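# Snug a shoelace knot down onto the shoe

## Task

Draw the lace's loose knot downward until it sits tight against the shoe, without knocking the shoe over: it must still be standing upright on the table at the end.

## Robot and tools

Robot: two arms, left_arm and right_arm, each with a two-finger parallel gripper and a wrist camera. Scene frame: origin at table-top height, midway between the nominal arm bases; +x points out over the table, +y toward left_arm, +z up. Arm names do not match image sides. Calibrated bases: left_arm at (+0.023, +0.281, 0) m, right_arm at (+0.024, -0.346, 0) m, each turned slightly about z. Each gripper's fingers point along its own +z and open/close along its y. end_effector_position is the point between the pads, roughly 1 cm short of the fingertips. Reported positions and orientations are in the scene frame and may be off by a few centimetres, worse at long reach.

Row layout (shared by execute_actions and move): one list of 14 plain numbers covering both arms. The first 7 are for left_arm and the last 7 for right_arm, each as dx, dy, dz, rx, ry, rz, opening. The six pose numbers are an offset, not a pose, measured along that arm's current Hand target axes (the gripper's own frame, not the scene frame), counted from the Hand target at the start of the action. Scale runs -1 to 1, where 1.0 stands for 0.6 m or 180 degrees. rx, ry, rz form one rotation vector. Opening is absolute: +1 fully open (0.094 m), -1 closed. To leave an arm alone, give zeros for its six pose numbers and repeat its current opening; a 0 opening is a real command to half-open.

execute_actions(actions, cameras): actions is a list of actions, and each action is a table of up to 15 rows at 1/30 s per step. A shorter table keeps its last row until step 15. Each row is an offset from the pose at the start of that action, not from the row before. Every new action starts from the current Hand target, so sending the same offset twice moves the arm twice. An empty actions list returns camera images and the full state. cameras lists camera names: cam_high, cam_low, cam_left_wrist, cam_right_wrist; ["all"] gives every camera and [] gives none. A wrong name voids the call.

move(target, speed, blend, opening_speed, grip_force, blocking, cameras) drives each gripper in a straight line. target is one 14-number row or a list of up to 15 rows. Every row is an offset from the same starting Hand targets, not chained. speed is the path top speed in m/s (0.002 to 2.9, default 0.25); turning is capped at twice that in rad/s. blend rounds corners in a list, in metres; 0 stops at each point. opening_speed is how fast the finger command changes per second on the -1..1 scale (minimum 0.2); use it for gentle closing. grip_force is the per-pad force limit, 10 to 50 N; it persists, and lower forces close slowly. With blocking=false the call returns after about 0.5 s while the move continues. Paths avoid nothing, and grippers lag and overshoot more at high speed. Don't route a path near an arm's own base, because the elbow can whip around. Moves are capped at 10 s. The result adds a move: line such as done, off_target, moving, held or fault, plus limits (paced = pose clipped, held = steps withheld). done means at rest within 10 mm and 2 degrees; it says nothing about contact.

wait(seconds) lets time pass (0 to 3600) without sending new commands; a running move continues. stop brakes the running move. zoom_image(camera, region=[x0,y0,x1,y1]) magnifies part of the newest image; pixel region at most 504x504; images are 672x504. read_manual returns only licence text. finished_scene(scene) ends the scene for good. The knot must stay pulled and the shoe upright afterwards with no robot help. After ending scene 1, make no further calls in that reply.

Results: Hand target is the last commanded pose after clipping; the next offsets count from it. The gripper often rests a bit short. Another execute_actions call with zero offsets re-requests the target; otherwise send the remaining gap as an offset. Each step, orientation commands are clipped to within 40 degrees of the measured orientation. grip_measured uses the opening scale. Empty, it reads up to about 2.5 mm wide. On a held part it reads a little narrower than the part, so no stop shows at contact. Joint velocities 'within noise' means at rest. Joint torques include gravity and friction, and joints 1 to 3 wrap at ±28 N m. A MOTOR HOT line appears at 75 °C. At 90 °C the arm folds and goes idle. At 100 °C it collapses. Stretched poses, heavy loads and pushing toward unreachable targets all heat motors.

Avoid: hitting the table, shoe or camera stand hard; pressing the arms, grippers or wrist cameras into each other (the clearance check does not protect these); closing a gripper on the other arm's fingers; dropping parts or releasing them while they move; tipping the shoe or pushing it off the table; straining a wrist camera cable. A blocked arm keeps pushing until you command its target back past the gripper. Move slowly near contact, because faster moves and targets set deeper past contact press harder. Scene 1 is practice and can be skipped; damage there still counts against later scenes.

Each tool is called after "Call:" in YAML: its name, and indented under it one key for each argument.

## Session

Call:
execute_actions:
  actions: []

Call:
zoom_image:
  camera: "cam_high"
  region: [230, 190, 450, 330]

Scene clock: 0.00 s.
left_arm: end_effector_position=(+0.4221, +0.3376, +0.1076) grip_measured=+1.000 end_effector_quat_wxyz=(+0.590, -0.063, +0.804, +0.043) | right_arm: end_effector_position=(+0.4252, -0.3527, +0.1042) grip_measured=+1.000 end_effector_quat_wxyz=(+0.585, +0.000, +0.811, +0.012)
Joint positions: left_arm=[0.09 1.531 0.379 0.845 -0.02 -0.011 0.094] | right_arm=[-0.02 1.525 0.377 0.826 -0.065 -0.002 0.094]
Joint velocities: within noise
Joint torques (N m): no reading
Motor temperatures (°C): left_arm=[29 32 38 34 29 28 29] | right_arm=[29 36 35 31 27 28 29]
Heat: left arm: 38 °C; right arm: 36 °C.
Hand target: left_arm +0.4259, +0.3372, +0.1183; +0.603, -0.059, +0.795, +0.043 | right_arm +0.4275, -0.3516, +0.1107; +0.593, -0.005, +0.805, +0.012
Tool commands: left_gripper/opening=+1.0 right_gripper/opening=+1.0
camera_calibration:
cam_left_wrist: T_world_to_cam=[[0.15414, -0.98785, -0.0199, 0.27422], [-0.6548, -0.08705, -0.75077, 0.42586], [0.73992, 0.12876, -0.66026, -0.1978]] pos_world=[0.38294, 0.33343, 0.19458]
cam_right_wrist: T_world_to_cam=[[0.02668, -0.99941, -0.02177, -0.36053], [-0.69026, -0.00267, -0.72356, 0.4054], [0.72307, 0.03433, -0.68992, -0.13601]] pos_world=[0.3878, -0.35457, 0.19164]

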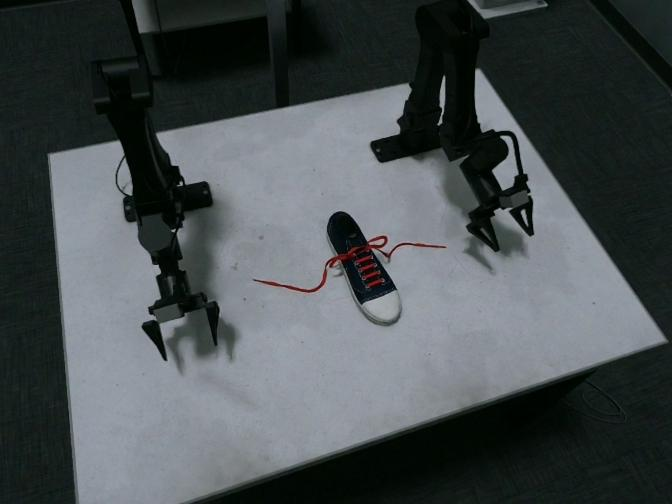

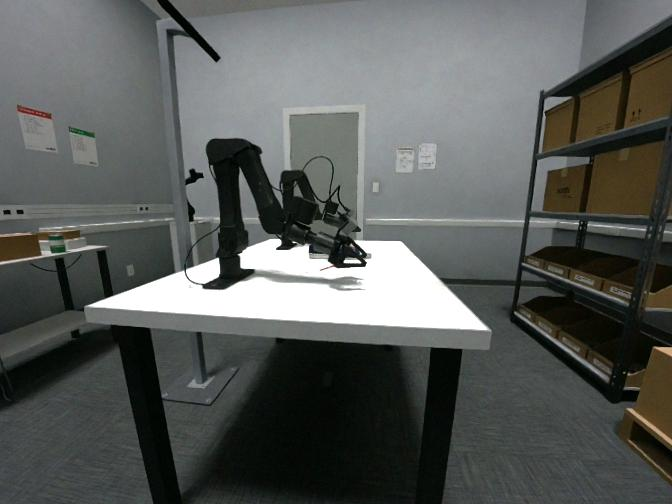

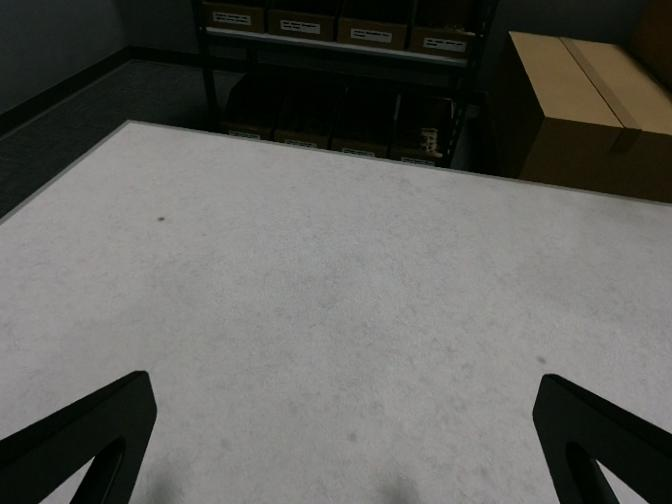

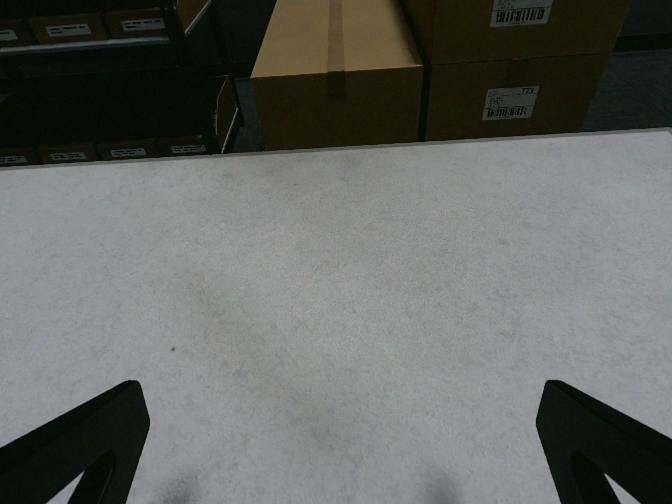

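Scaled by 2.291 from the camera's image (finer frame: 960x720).

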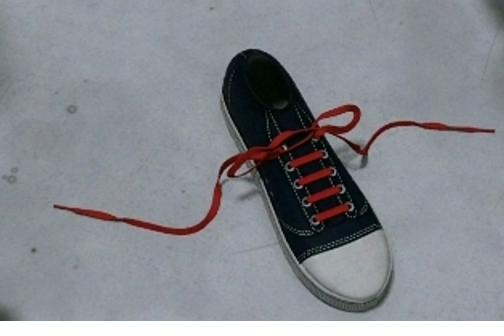

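Call:
move:
  target: [0.0815,-0.1828,-0.1748,-0.186,0.3826,-0.2438,0.2,0.044,0.305,-0.181,-0.196,0.3705,-0.2726,0.2]
  cameras: ["cam_left_wrist","cam_right_wrist"]

Scene clock: 21.17 s.
left_arm: end_effector_position=(+0.3213, +0.2113, +0.0935) grip_measured=+0.202 end_effector_quat_wxyz=(-0.004, -0.489, +0.872, +0.004) | right_arm: end_effector_position=(+0.3085, -0.1743, +0.1167) grip_measured=+0.201 end_effector_quat_wxyz=(+0.000, -0.475, +0.880, +0.001)
Joint positions: left_arm=[-0.273 1.721 1.339 -1.2 0 -1.254 0.056] | right_arm=[0.567 1.8 1.527 -1.297 -0.002 -0.451 0.056]
Joint torques (N m): left_arm=[0.75 -6.43 10.18 0.51 0.06 -0.13] | right_arm=[0.27 -5.81 9.43 0.08 0.02 -0.13]
Heat: left arm: 42 °C; right arm: 38 °C.
Hand target: left_arm +0.3289, +0.2121, +0.0998; +0.000, -0.500, +0.866, +0.000 | right_arm +0.3120, -0.1712, +0.1204; +0.000, -0.484, +0.875, +0.001
Off the commanded pose: left_arm 0.010 m, 2 deg | right_arm 0.006 m, 1 deg.
move: done
cam_left_wrist: T_world_to_cam=[[0.84032, -0.54172, -0.01987, -0.15003], [-0.48825, -0.77229, 0.40641, 0.32147], [-0.23551, -0.33182, -0.91347, 0.31824]] pos_world=[0.35798, 0.27259, 0.15707]
cam_right_wrist: T_world_to_cam=[[0.83683, -0.54724, -0.01548, -0.35077], [-0.48984, -0.76108, 0.42522, 0.00627], [-0.24447, -0.34826, -0.90496, 0.20768]] pos_world=[0.34738, -0.11486, 0.17985]

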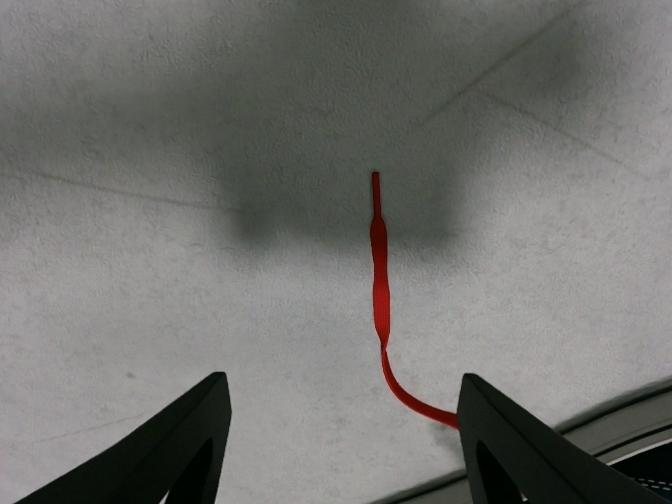

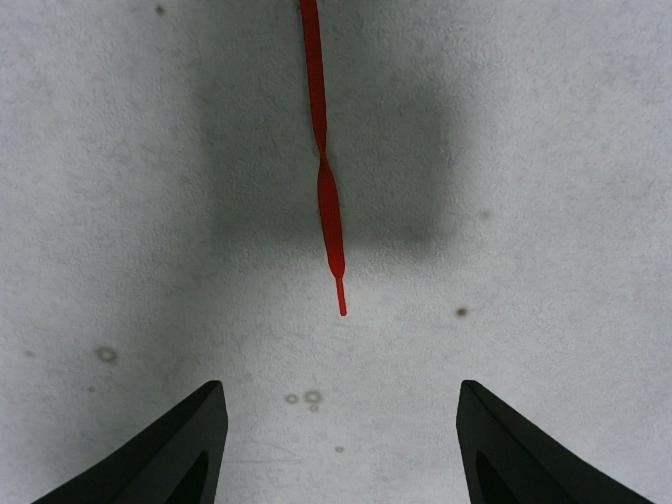

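Call:
move:
  target: [0.0147,-0.018,0.15,0,0,0,0.2,-0.005,0.002,0.1433,0,0,0,0.2]
  cameras: ["cam_left_wrist","cam_right_wrist"]
  speed: 0.1

Scene clock: 31.73 s.
left_arm: end_effector_position=(+0.3345, +0.2010, +0.0175) grip_measured=+0.202 end_effector_quat_wxyz=(+0.000, -0.496, +0.869, -0.001) | right_arm: end_effector_position=(+0.3129, -0.1699, +0.0437) grip_measured=+0.201 end_effector_quat_wxyz=(+0.001, -0.477, +0.879, +0.001)
Joint positions: left_arm=[-0.294 1.845 1.177 -0.9 0.001 -1.291 0.056] | right_arm=[0.572 1.867 1.318 -1.018 -0.002 -0.451 0.056]
Joint torques (N m): left_arm=[-0.69 -7.08 4.66 0.97 0.04 -0.14] | right_arm=[0.35 -6.17 4.62 0.51 0.03 -0.09]
Motor temperatures (°C): left_arm=[29 34 43 36 29 28 28] | right_arm=[29 37 39 33 27 28 29]
Heat: left arm: 43 °C; right arm: 39 °C.
Hand target: left_arm +0.3339, +0.1991, +0.0097; +0.000, -0.500, +0.866, +0.000 | right_arm +0.3126, -0.1678, +0.0344; +0.000, -0.484, +0.875, +0.001
Off the commanded pose: left_arm 0.008 m, 1 deg | right_arm 0.010 m, 1 deg.
move: done
cam_left_wrist: T_world_to_cam=[[0.84901, -0.52833, -0.00716, -0.17404], [-0.48087, -0.77822, 0.40391, 0.34954], [-0.21897, -0.33948, -0.91477, 0.24454]] pos_world=[0.36939, 0.26308, 0.08127]
cam_right_wrist: T_world_to_cam=[[0.83934, -0.54343, -0.0142, -0.3533], [-0.48745, -0.76393, 0.42285, 0.04166], [-0.24064, -0.34798, -0.90609, 0.14313]] pos_world=[0.35128, -0.11036, 0.10705]

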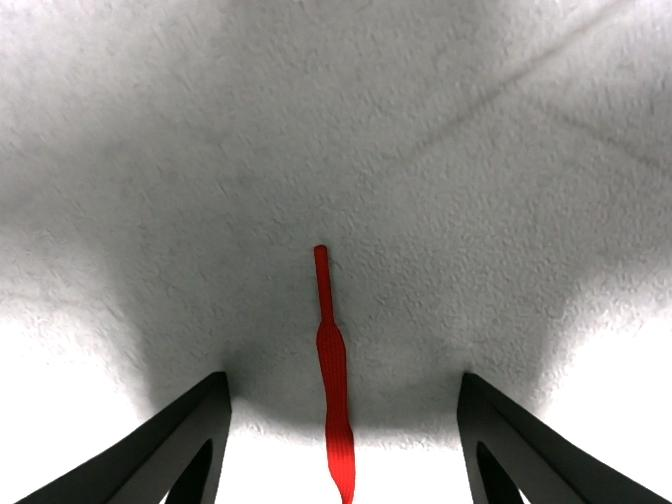

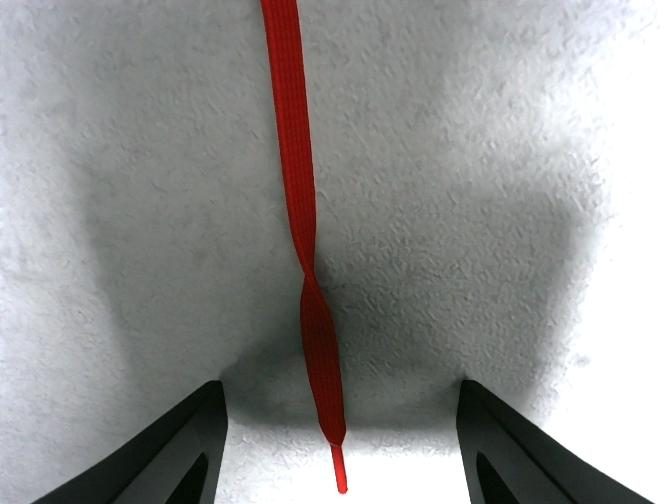

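Call:
move:
  target: [0,0,0.004,0,0,0,0.2,-0.022,0,0.008,0,0,0,0.2]
  speed: 0.1

Call:
move:
  target: [0,0,0.002,0,0,0,-1,0,0,0.002,0,0,0,-1]
  opening_speed: 1
  cameras: ["cam_left_wrist","cam_right_wrist"]

Scene clock: 36.67 s.
left_arm: end_effector_position=(+0.3367, +0.2004, +0.0175) grip_measured=+0.202 end_effector_quat_wxyz=(+0.004, -0.496, +0.869, -0.004) | right_arm: end_effector_position=(+0.3135, -0.1664, +0.0415) grip_measured=+0.201 end_effector_quat_wxyz=(-0.002, -0.482, +0.876, -0.007)
Joint positions: left_arm=[-0.294 1.845 1.177 -0.891 0.001 -1.291 0.056] | right_arm=[0.589 1.885 1.332 -1.023 0.014 -0.445 0.056]
Joint torques (N m): left_arm=[-0.7 -6.8 4.21 0.98 0.04 -0.13] | right_arm=[0.54 -4.1 7.06 0.57 -0.13 0]
Heat: left arm: 42 °C; right arm: 39 °C.
Hand target: left_arm +0.3339, +0.1991, +0.0073; +0.000, -0.500, +0.866, +0.000 | right_arm +0.3196, -0.1566, +0.0296; +0.000, -0.484, +0.875, +0.001
Off the commanded pose: left_arm 0.011 m, 1 deg | right_arm 0.017 m, 1 deg.
move: off_target (left_arm, right_arm)

Scene clock: 38.47 s.
left_arm: end_effector_position=(+0.3382, +0.2000, +0.0161) grip_measured=-0.964 end_effector_quat_wxyz=(+0.006, -0.496, +0.868, -0.007) | right_arm: end_effector_position=(+0.3161, -0.1660, +0.0415) grip_measured=-0.938 end_effector_quat_wxyz=(+0.001, -0.482, +0.876, -0.010)
Joint positions: left_arm=[-0.294 1.847 1.174 -0.879 0.001 -1.292 0.002] | right_arm=[0.589 1.889 1.337 -1.018 0.021 -0.445 0.003]
Joint torques (N m): left_arm=[-0.7 -6.8 4.31 0.91 0.03 -0.12] | right_arm=[0.35 -4.21 6.53 0.56 -0.17 0.05]
Heat: left arm: 42 °C; right arm: 38 °C.
Hand target: left_arm +0.3338, +0.1991, +0.0061; +0.000, -0.500, +0.866, +0.000 | right_arm +0.3196, -0.1566, +0.0285; +0.001, -0.484, +0.875, +0.001
Off the commanded pose: left_arm 0.011 m, 1 deg | right_arm 0.017 m, 1 deg.
move: off_target (left_arm, right_arm)
cam_left_wrist: T_world_to_cam=[[0.84979, -0.52707, 0.00794, -0.17848], [-0.48585, -0.77732, 0.39966, 0.35269], [-0.20448, -0.34348, -0.91663, 0.23957]] pos_world=[0.37201, 0.26238, 0.08006]
cam_right_wrist: T_world_to_cam=[[0.84515, -0.53451, 0.00579, -0.35511], [-0.48382, -0.76031, 0.43342, 0.04612], [-0.22726, -0.36911, -0.90117, 0.13535]] pos_world=[0.35319, -0.10478, 0.10404]

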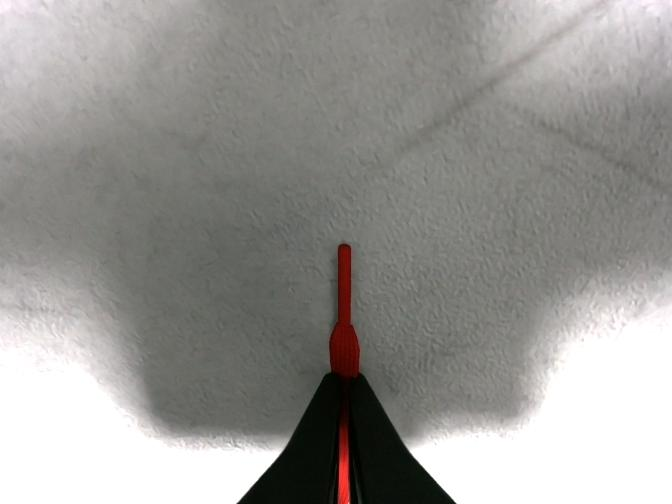

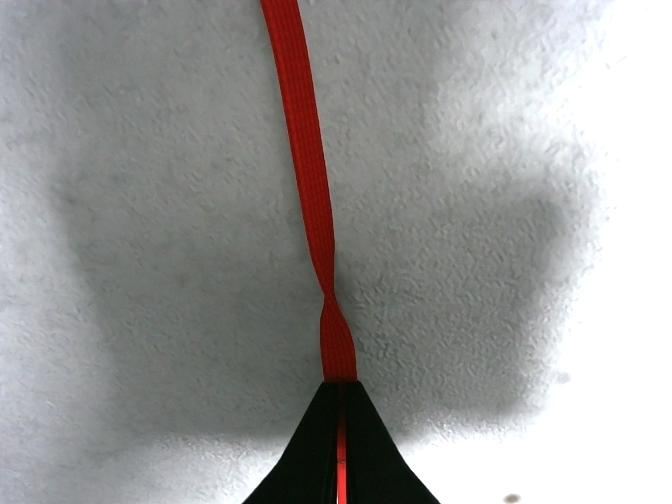

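Call:
move:
  target: [-0.1317,0.1087,-0.0368,0,0,0,-1,0.176,-0.1207,-0.0445,0,0,0,-1]
  cameras: ["cam_high"]
  speed: 0.08

Call:
zoom_image:
  camera: "cam_high"
  region: [230, 190, 450, 330]

Scene clock: 48.23 s.
left_arm: end_effector_position=(+0.3223, +0.2947, +0.0212) grip_measured=-0.965 end_effector_quat_wxyz=(-0.008, -0.503, +0.864, -0.007) | right_arm: end_effector_position=(+0.3330, -0.2818, +0.0504) grip_measured=-0.940 end_effector_quat_wxyz=(+0.003, -0.479, +0.878, -0.001)
Joint positions: left_arm=[0.014 1.773 1.101 -0.908 0.02 -0.999 0.002] | right_arm=[0.23 1.775 1.228 -1.018 0.001 -0.797 0.003]
Joint torques (N m): left_arm=[0.68 -10.76 4.63 0.53 -0.13 0.09] | right_arm=[-0.5 -8.94 4.62 0.1 0.01 -0.11]
Heat: left arm: 41 °C; right arm: 38 °C.
Hand target: left_arm +0.3169, +0.3001, +0.0283; +0.000, -0.500, +0.866, +0.000 | right_arm +0.3250, -0.2846, +0.0549; +0.000, -0.484, +0.875, +0.001
Off the commanded pose: left_arm 0.010 m, 1 deg | right_arm 0.010 m, 1 deg.
move: done

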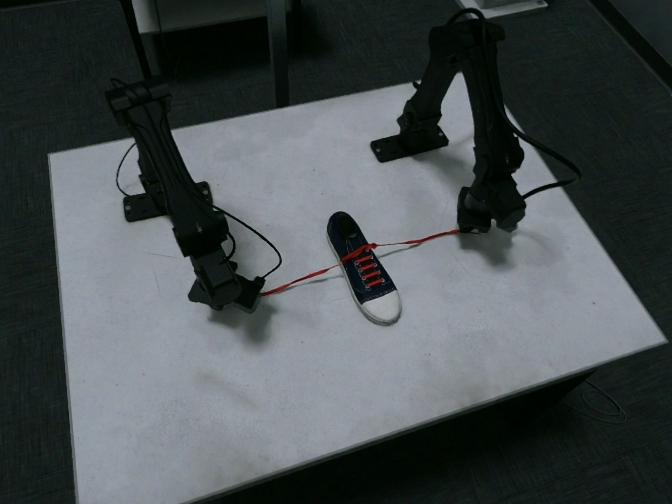

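Scaled by 2.291 from the camera's image (finer frame: 960x720).

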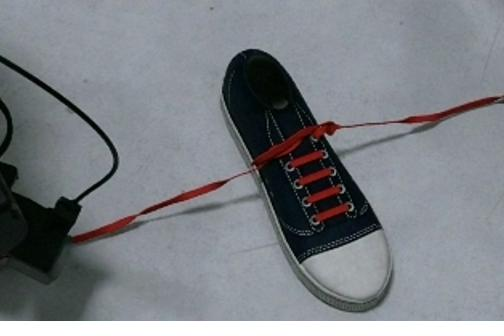

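Call:
move:
  target: [-0.0577,0.0333,0.008,0,0,0,-1,0.0565,-0.0353,0.008,0,0,0,-1]
  cameras: ["cam_high"]
  speed: 0.06

Call:
zoom_image:
  camera: "cam_high"
  region: [300, 200, 410, 330]

Scene clock: 52.40 s.
left_arm: end_effector_position=(+0.3178, +0.3347, +0.0212) grip_measured=-0.965 end_effector_quat_wxyz=(-0.008, -0.503, +0.864, -0.008) | right_arm: end_effector_position=(+0.3276, -0.3239, +0.0459) grip_measured=-0.940 end_effector_quat_wxyz=(-0.008, -0.478, +0.878, +0.002)
Joint positions: left_arm=[0.149 1.773 1.101 -0.908 0.02 -0.866 0.002] | right_arm=[0.099 1.76 1.19 -1.018 0.002 -0.927 0.003]
Joint torques (N m): left_arm=[0.44 -8.47 5.61 0.68 -0.12 0.08] | right_arm=[-0.47 -8.62 4.53 0.19 -0.02 -0.12]
Heat: left arm: 40 °C; right arm: 38 °C.
Hand target: left_arm +0.3169, +0.3401, +0.0235; +0.000, -0.500, +0.866, +0.000 | right_arm +0.3249, -0.3246, +0.0500; +0.000, -0.484, +0.875, +0.001
Off the commanded pose: left_arm 0.006 m, 1 deg | right_arm 0.005 m, 1 deg.
move: done

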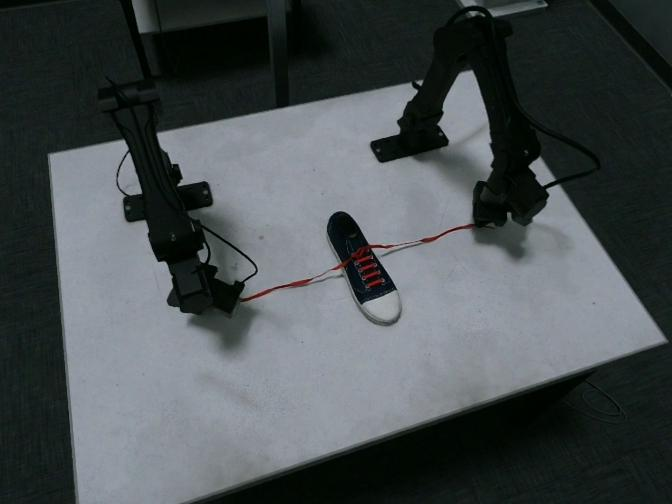

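Scaled by 3.877 from the camera's image (finer frame: 960x720).

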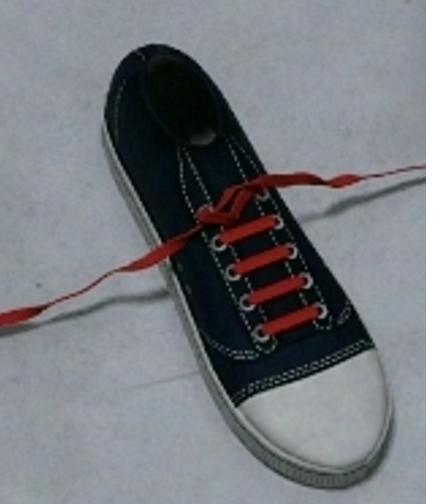

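Call:
move:
  target: [-0.036,0.0208,0.005,0,0,0,-1,0.0353,-0.0221,0.005,0,0,0,-1]
  cameras: ["cam_high"]
  speed: 0.05

Call:
zoom_image:
  camera: "cam_high"
  region: [300, 200, 410, 330]

Scene clock: 57.43 s.
left_arm: end_effector_position=(+0.3126, +0.3580, +0.0212) grip_measured=-0.965 end_effector_quat_wxyz=(-0.007, -0.502, +0.865, -0.008) | right_arm: end_effector_position=(+0.3247, -0.3490, +0.0434) grip_measured=-0.940 end_effector_quat_wxyz=(-0.013, -0.479, +0.878, +0.005)
Joint positions: left_arm=[0.228 1.773 1.101 -0.908 0.02 -0.785 0.002] | right_arm=[0.017 1.759 1.179 -1.018 0.004 -1.01 0.003]
Joint torques (N m): left_arm=[0.76 -6.39 7.23 0.75 -0.13 0.09] | right_arm=[-0.83 -8.8 4.4 0.31 -0.03 -0.13]
Heat: left arm: 40 °C; right arm: 38 °C.
Hand target: left_arm +0.3169, +0.3651, +0.0205; +0.000, -0.500, +0.866, +0.000 | right_arm +0.3249, -0.3496, +0.0470; +0.000, -0.484, +0.875, +0.001
Off the commanded pose: left_arm 0.008 m, 1 deg | right_arm 0.004 m, 2 deg.
move: done

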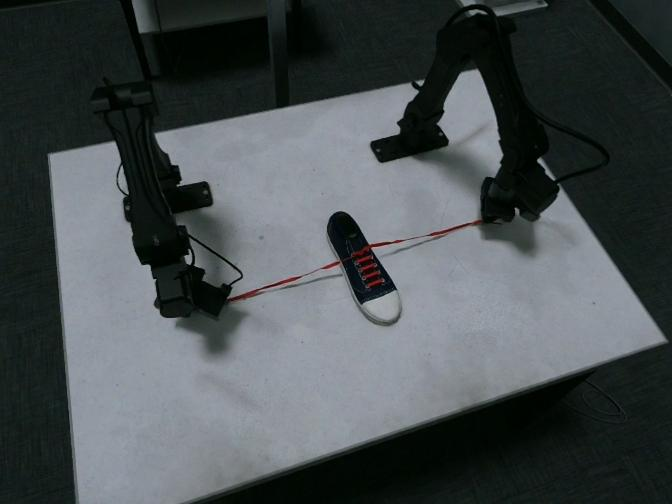

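Scaled by 3.877 from the camera's image (finer frame: 960x720).

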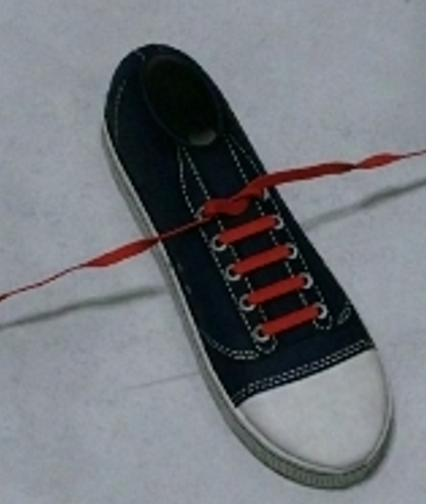

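Two smaller steps until it is taut.

Call:
move:
  target: [-0.0216,0.0125,0.003,0,0,0,-1,0.0212,-0.0132,0.003,0,0,0,-1]
  cameras: ["cam_high"]
  speed: 0.04

Call:
zoom_image:
  camera: "cam_high"
  region: [300, 200, 410, 330]

Scene clock: 61.10 s.
left_arm: end_effector_position=(+0.3077, +0.3684, +0.0162) grip_measured=-0.965 end_effector_quat_wxyz=(-0.015, -0.500, +0.866, -0.007) | right_arm: end_effector_position=(+0.3246, -0.3556, +0.0435) grip_measured=-0.940 end_effector_quat_wxyz=(-0.004, -0.483, +0.875, +0.019)
Joint positions: left_arm=[0.267 1.79 1.101 -0.908 0.021 -0.74 0.002] | right_arm=[-0.023 1.759 1.179 -1.018 -0.027 -1.06 0.003]
Joint torques (N m): left_arm=[1.37 -6.52 8.58 0.75 -0.13 0.1] | right_arm=[-1.1 -8.2 4.19 0.39 0.16 -0.13]
Heat: left arm: 40 °C; right arm: 38 °C.
Hand target: left_arm +0.3168, +0.3801, +0.0187; +0.000, -0.500, +0.866, +0.000 | right_arm +0.3249, -0.3646, +0.0451; +0.000, -0.484, +0.875, +0.001
Off the commanded pose: left_arm 0.015 m, 2 deg | right_arm 0.009 m, 2 deg.
move: off_target (left_arm)

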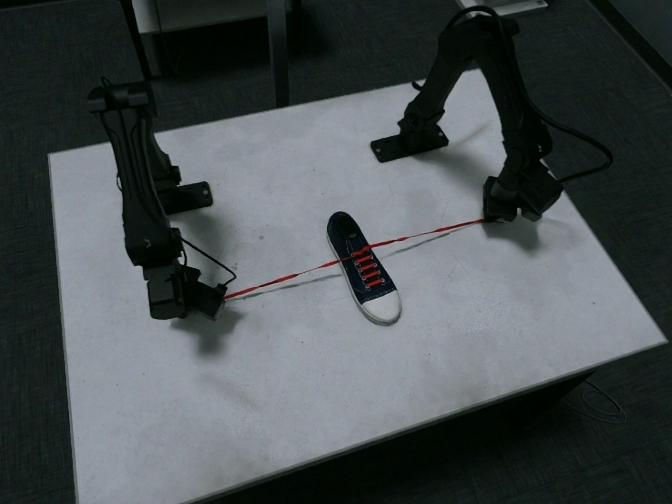

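Scaled by 3.877 from the camera's image (finer frame: 960x720).

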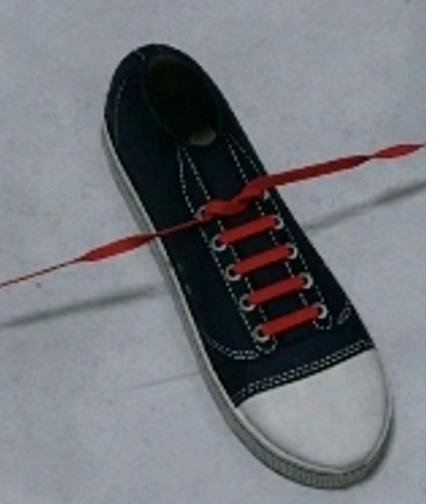

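Call:
move:
  target: [-0.0087,0.005,0,0,0,0,-1,0.0085,-0.0053,0,0,0,0,-1]
  speed: 0.04

Call:
move:
  target: [0.045,-0.026,0.003,0,0,0,-1,-0.038,0.0238,0.005,0,0,0,-1]
  speed: 0.06

Call:
move:
  target: [0,0,0,0,0,0,-0.2,0,0,0,0,0,0,-0.2]
  opening_speed: 0.8

Call:
move:
  target: [0,0,-0.2,0,0,0,-0.2,0,0,-0.2,0,0,0,-0.2]
  speed: 0.12
  cameras: ["all"]

Call:
zoom_image:
  camera: "cam_high"
  region: [300, 200, 410, 330]

Scene clock: 67.10 s.
left_arm: end_effector_position=(+0.3070, +0.3708, +0.0158) grip_measured=-0.965 end_effector_quat_wxyz=(-0.017, -0.499, +0.866, -0.013) | right_arm: end_effector_position=(+0.3247, -0.3567, +0.0436) grip_measured=-0.940 end_effector_quat_wxyz=(+0.001, -0.485, +0.874, +0.026)
Joint positions: left_arm=[0.282 1.793 1.102 -0.908 0.032 -0.723 0.002] | right_arm=[-0.038 1.759 1.179 -1.018 -0.045 -1.08 0.003]
Joint torques (N m): left_arm=[1.66 -6.22 9.29 0.73 -0.24 0.11] | right_arm=[-1.65 -8.06 4.36 0.36 0.33 -0.14]
Heat: left arm: 40 °C; right arm: 38 °C.
Hand target: left_arm +0.3169, +0.3860, +0.0187; +0.000, -0.500, +0.866, +0.000 | right_arm +0.3249, -0.3706, +0.0451; +0.000, -0.484, +0.875, +0.001
Off the commanded pose: left_arm 0.018 m, 2 deg | right_arm 0.014 m, 3 deg.
move: off_target (left_arm, right_arm)

Scene clock: 68.67 s.
left_arm: end_effector_position=(+0.3126, +0.3508, +0.0158) grip_measured=-0.965 end_effector_quat_wxyz=(-0.017, -0.495, +0.868, -0.009) | right_arm: end_effector_position=(+0.3224, -0.3460, +0.0410) grip_measured=-0.940 end_effector_quat_wxyz=(-0.015, -0.489, +0.872, +0.008)
Joint positions: left_arm=[0.209 1.793 1.102 -0.908 0.026 -0.788 0.002] | right_arm=[0.025 1.759 1.169 -1.014 0.001 -1.025 0.003]
Joint torques (N m): left_arm=[-0.58 -8.4 5.37 0.9 -0.18 -0.11] | right_arm=[0.49 -8.12 4.22 0.45 -0.01 0.11]
Heat: left arm: 40 °C; right arm: 38 °C.
Hand target: left_arm +0.3169, +0.3548, +0.0169; +0.000, -0.500, +0.866, +0.000 | right_arm +0.3248, -0.3437, +0.0421; +0.000, -0.484, +0.875, +0.001
Off the commanded pose: left_arm 0.006 m, 2 deg | right_arm 0.004 m, 2 deg.
move: done

Scene clock: 70.37 s.
left_arm: end_effector_position=(+0.3124, +0.3516, +0.0158) grip_measured=-0.202 end_effector_quat_wxyz=(-0.017, -0.496, +0.868, -0.006) | right_arm: end_effector_position=(+0.3227, -0.3446, +0.0420) grip_measured=-0.202 end_effector_quat_wxyz=(-0.012, -0.489, +0.872, +0.010)
Joint positions: left_arm=[0.209 1.793 1.102 -0.908 0.021 -0.789 0.037] | right_arm=[0.026 1.756 1.169 -1.014 -0.006 -1.025 0.038]
Joint torques (N m): left_arm=[-0.59 -8.4 5.37 0.9 -0.14 -0.11] | right_arm=[0.42 -7.77 4.27 0.47 -0.02 0.09]
Heat: left arm: 40 °C; right arm: 38 °C.
Hand target: left_arm +0.3169, +0.3548, +0.0169; +0.000, -0.500, +0.866, +0.000 | right_arm +0.3248, -0.3437, +0.0421; +0.000, -0.484, +0.875, +0.001
Off the commanded pose: left_arm 0.006 m, 2 deg | right_arm 0.002 m, 2 deg.
move: done

Scene clock: 72.57 s.
left_arm: end_effector_position=(+0.3101, +0.3510, +0.1202) grip_measured=-0.202 end_effector_quat_wxyz=(-0.028, -0.496, +0.868, -0.003) | right_arm: end_effector_position=(+0.3218, -0.3459, +0.1507) grip_measured=-0.202 end_effector_quat_wxyz=(-0.013, -0.489, +0.872, +0.006)
Joint positions: left_arm=[0.209 1.71 1.431 -1.344 0.021 -0.789 0.038] | right_arm=[0.026 1.696 1.538 -1.44 0.002 -1.025 0.038]
Joint torques (N m): left_arm=[-0.62 -9.43 10.19 0.45 -0.13 -0.11] | right_arm=[0.34 -6.84 9.55 -0.01 -0.01 0.09]
Heat: left arm: 41 °C; right arm: 38 °C.
Hand target: left_arm +0.3169, +0.3547, +0.1369; +0.000, -0.500, +0.866, +0.000 | right_arm +0.3248, -0.3439, +0.1621; +0.000, -0.484, +0.875, +0.001
Off the commanded pose: left_arm 0.018 m, 3 deg | right_arm 0.012 m, 2 deg.
move: off_target (left_arm, right_arm)
cam_left_wrist: T_world_to_cam=[[0.84895, -0.52759, -0.03049, -0.0707], [-0.45955, -0.7655, 0.45035, 0.39645], [-0.26094, -0.36832, -0.89233, 0.40443]] pos_world=[0.34774, 0.41514, 0.18019]
cam_right_wrist: T_world_to_cam=[[0.85348, -0.51991, -0.03568, -0.44812], [-0.45356, -0.77479, 0.44044, -0.15102], [-0.25663, -0.35972, -0.89707, 0.18074]] pos_world=[0.36035, -0.28498, 0.21266]

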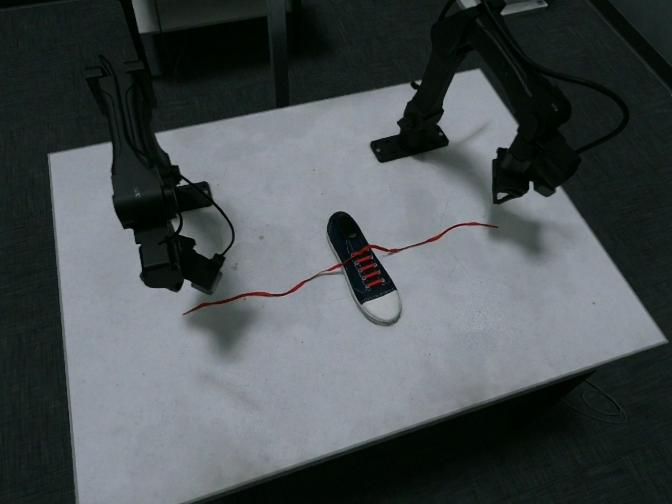

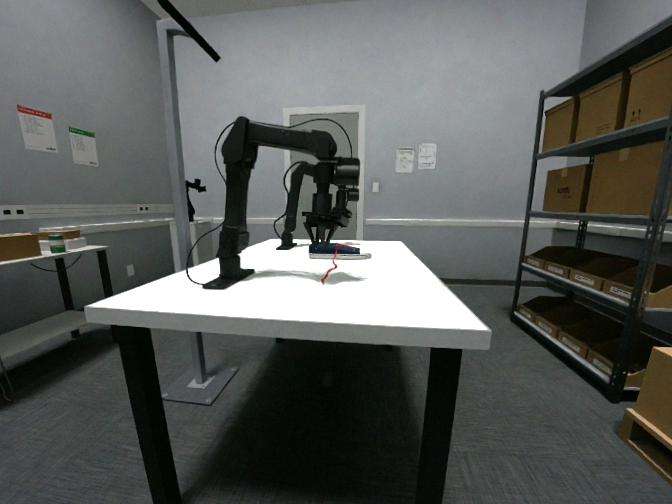

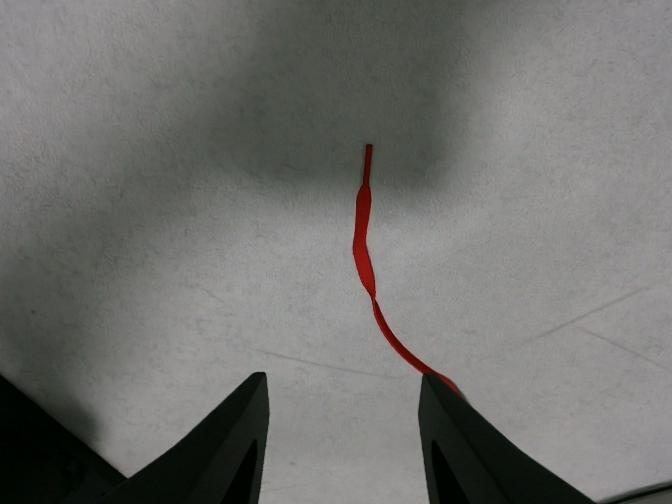

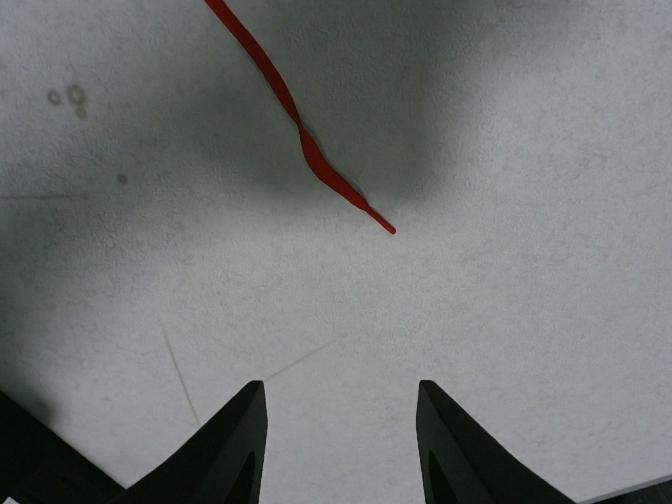

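Scaled by 3.877 from the camera's image (finer frame: 960x720).

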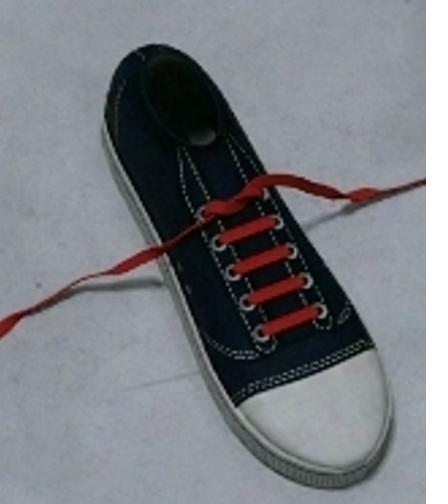

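Call:
finished_scene:
  scene: 3

The scene is finished: the task was done.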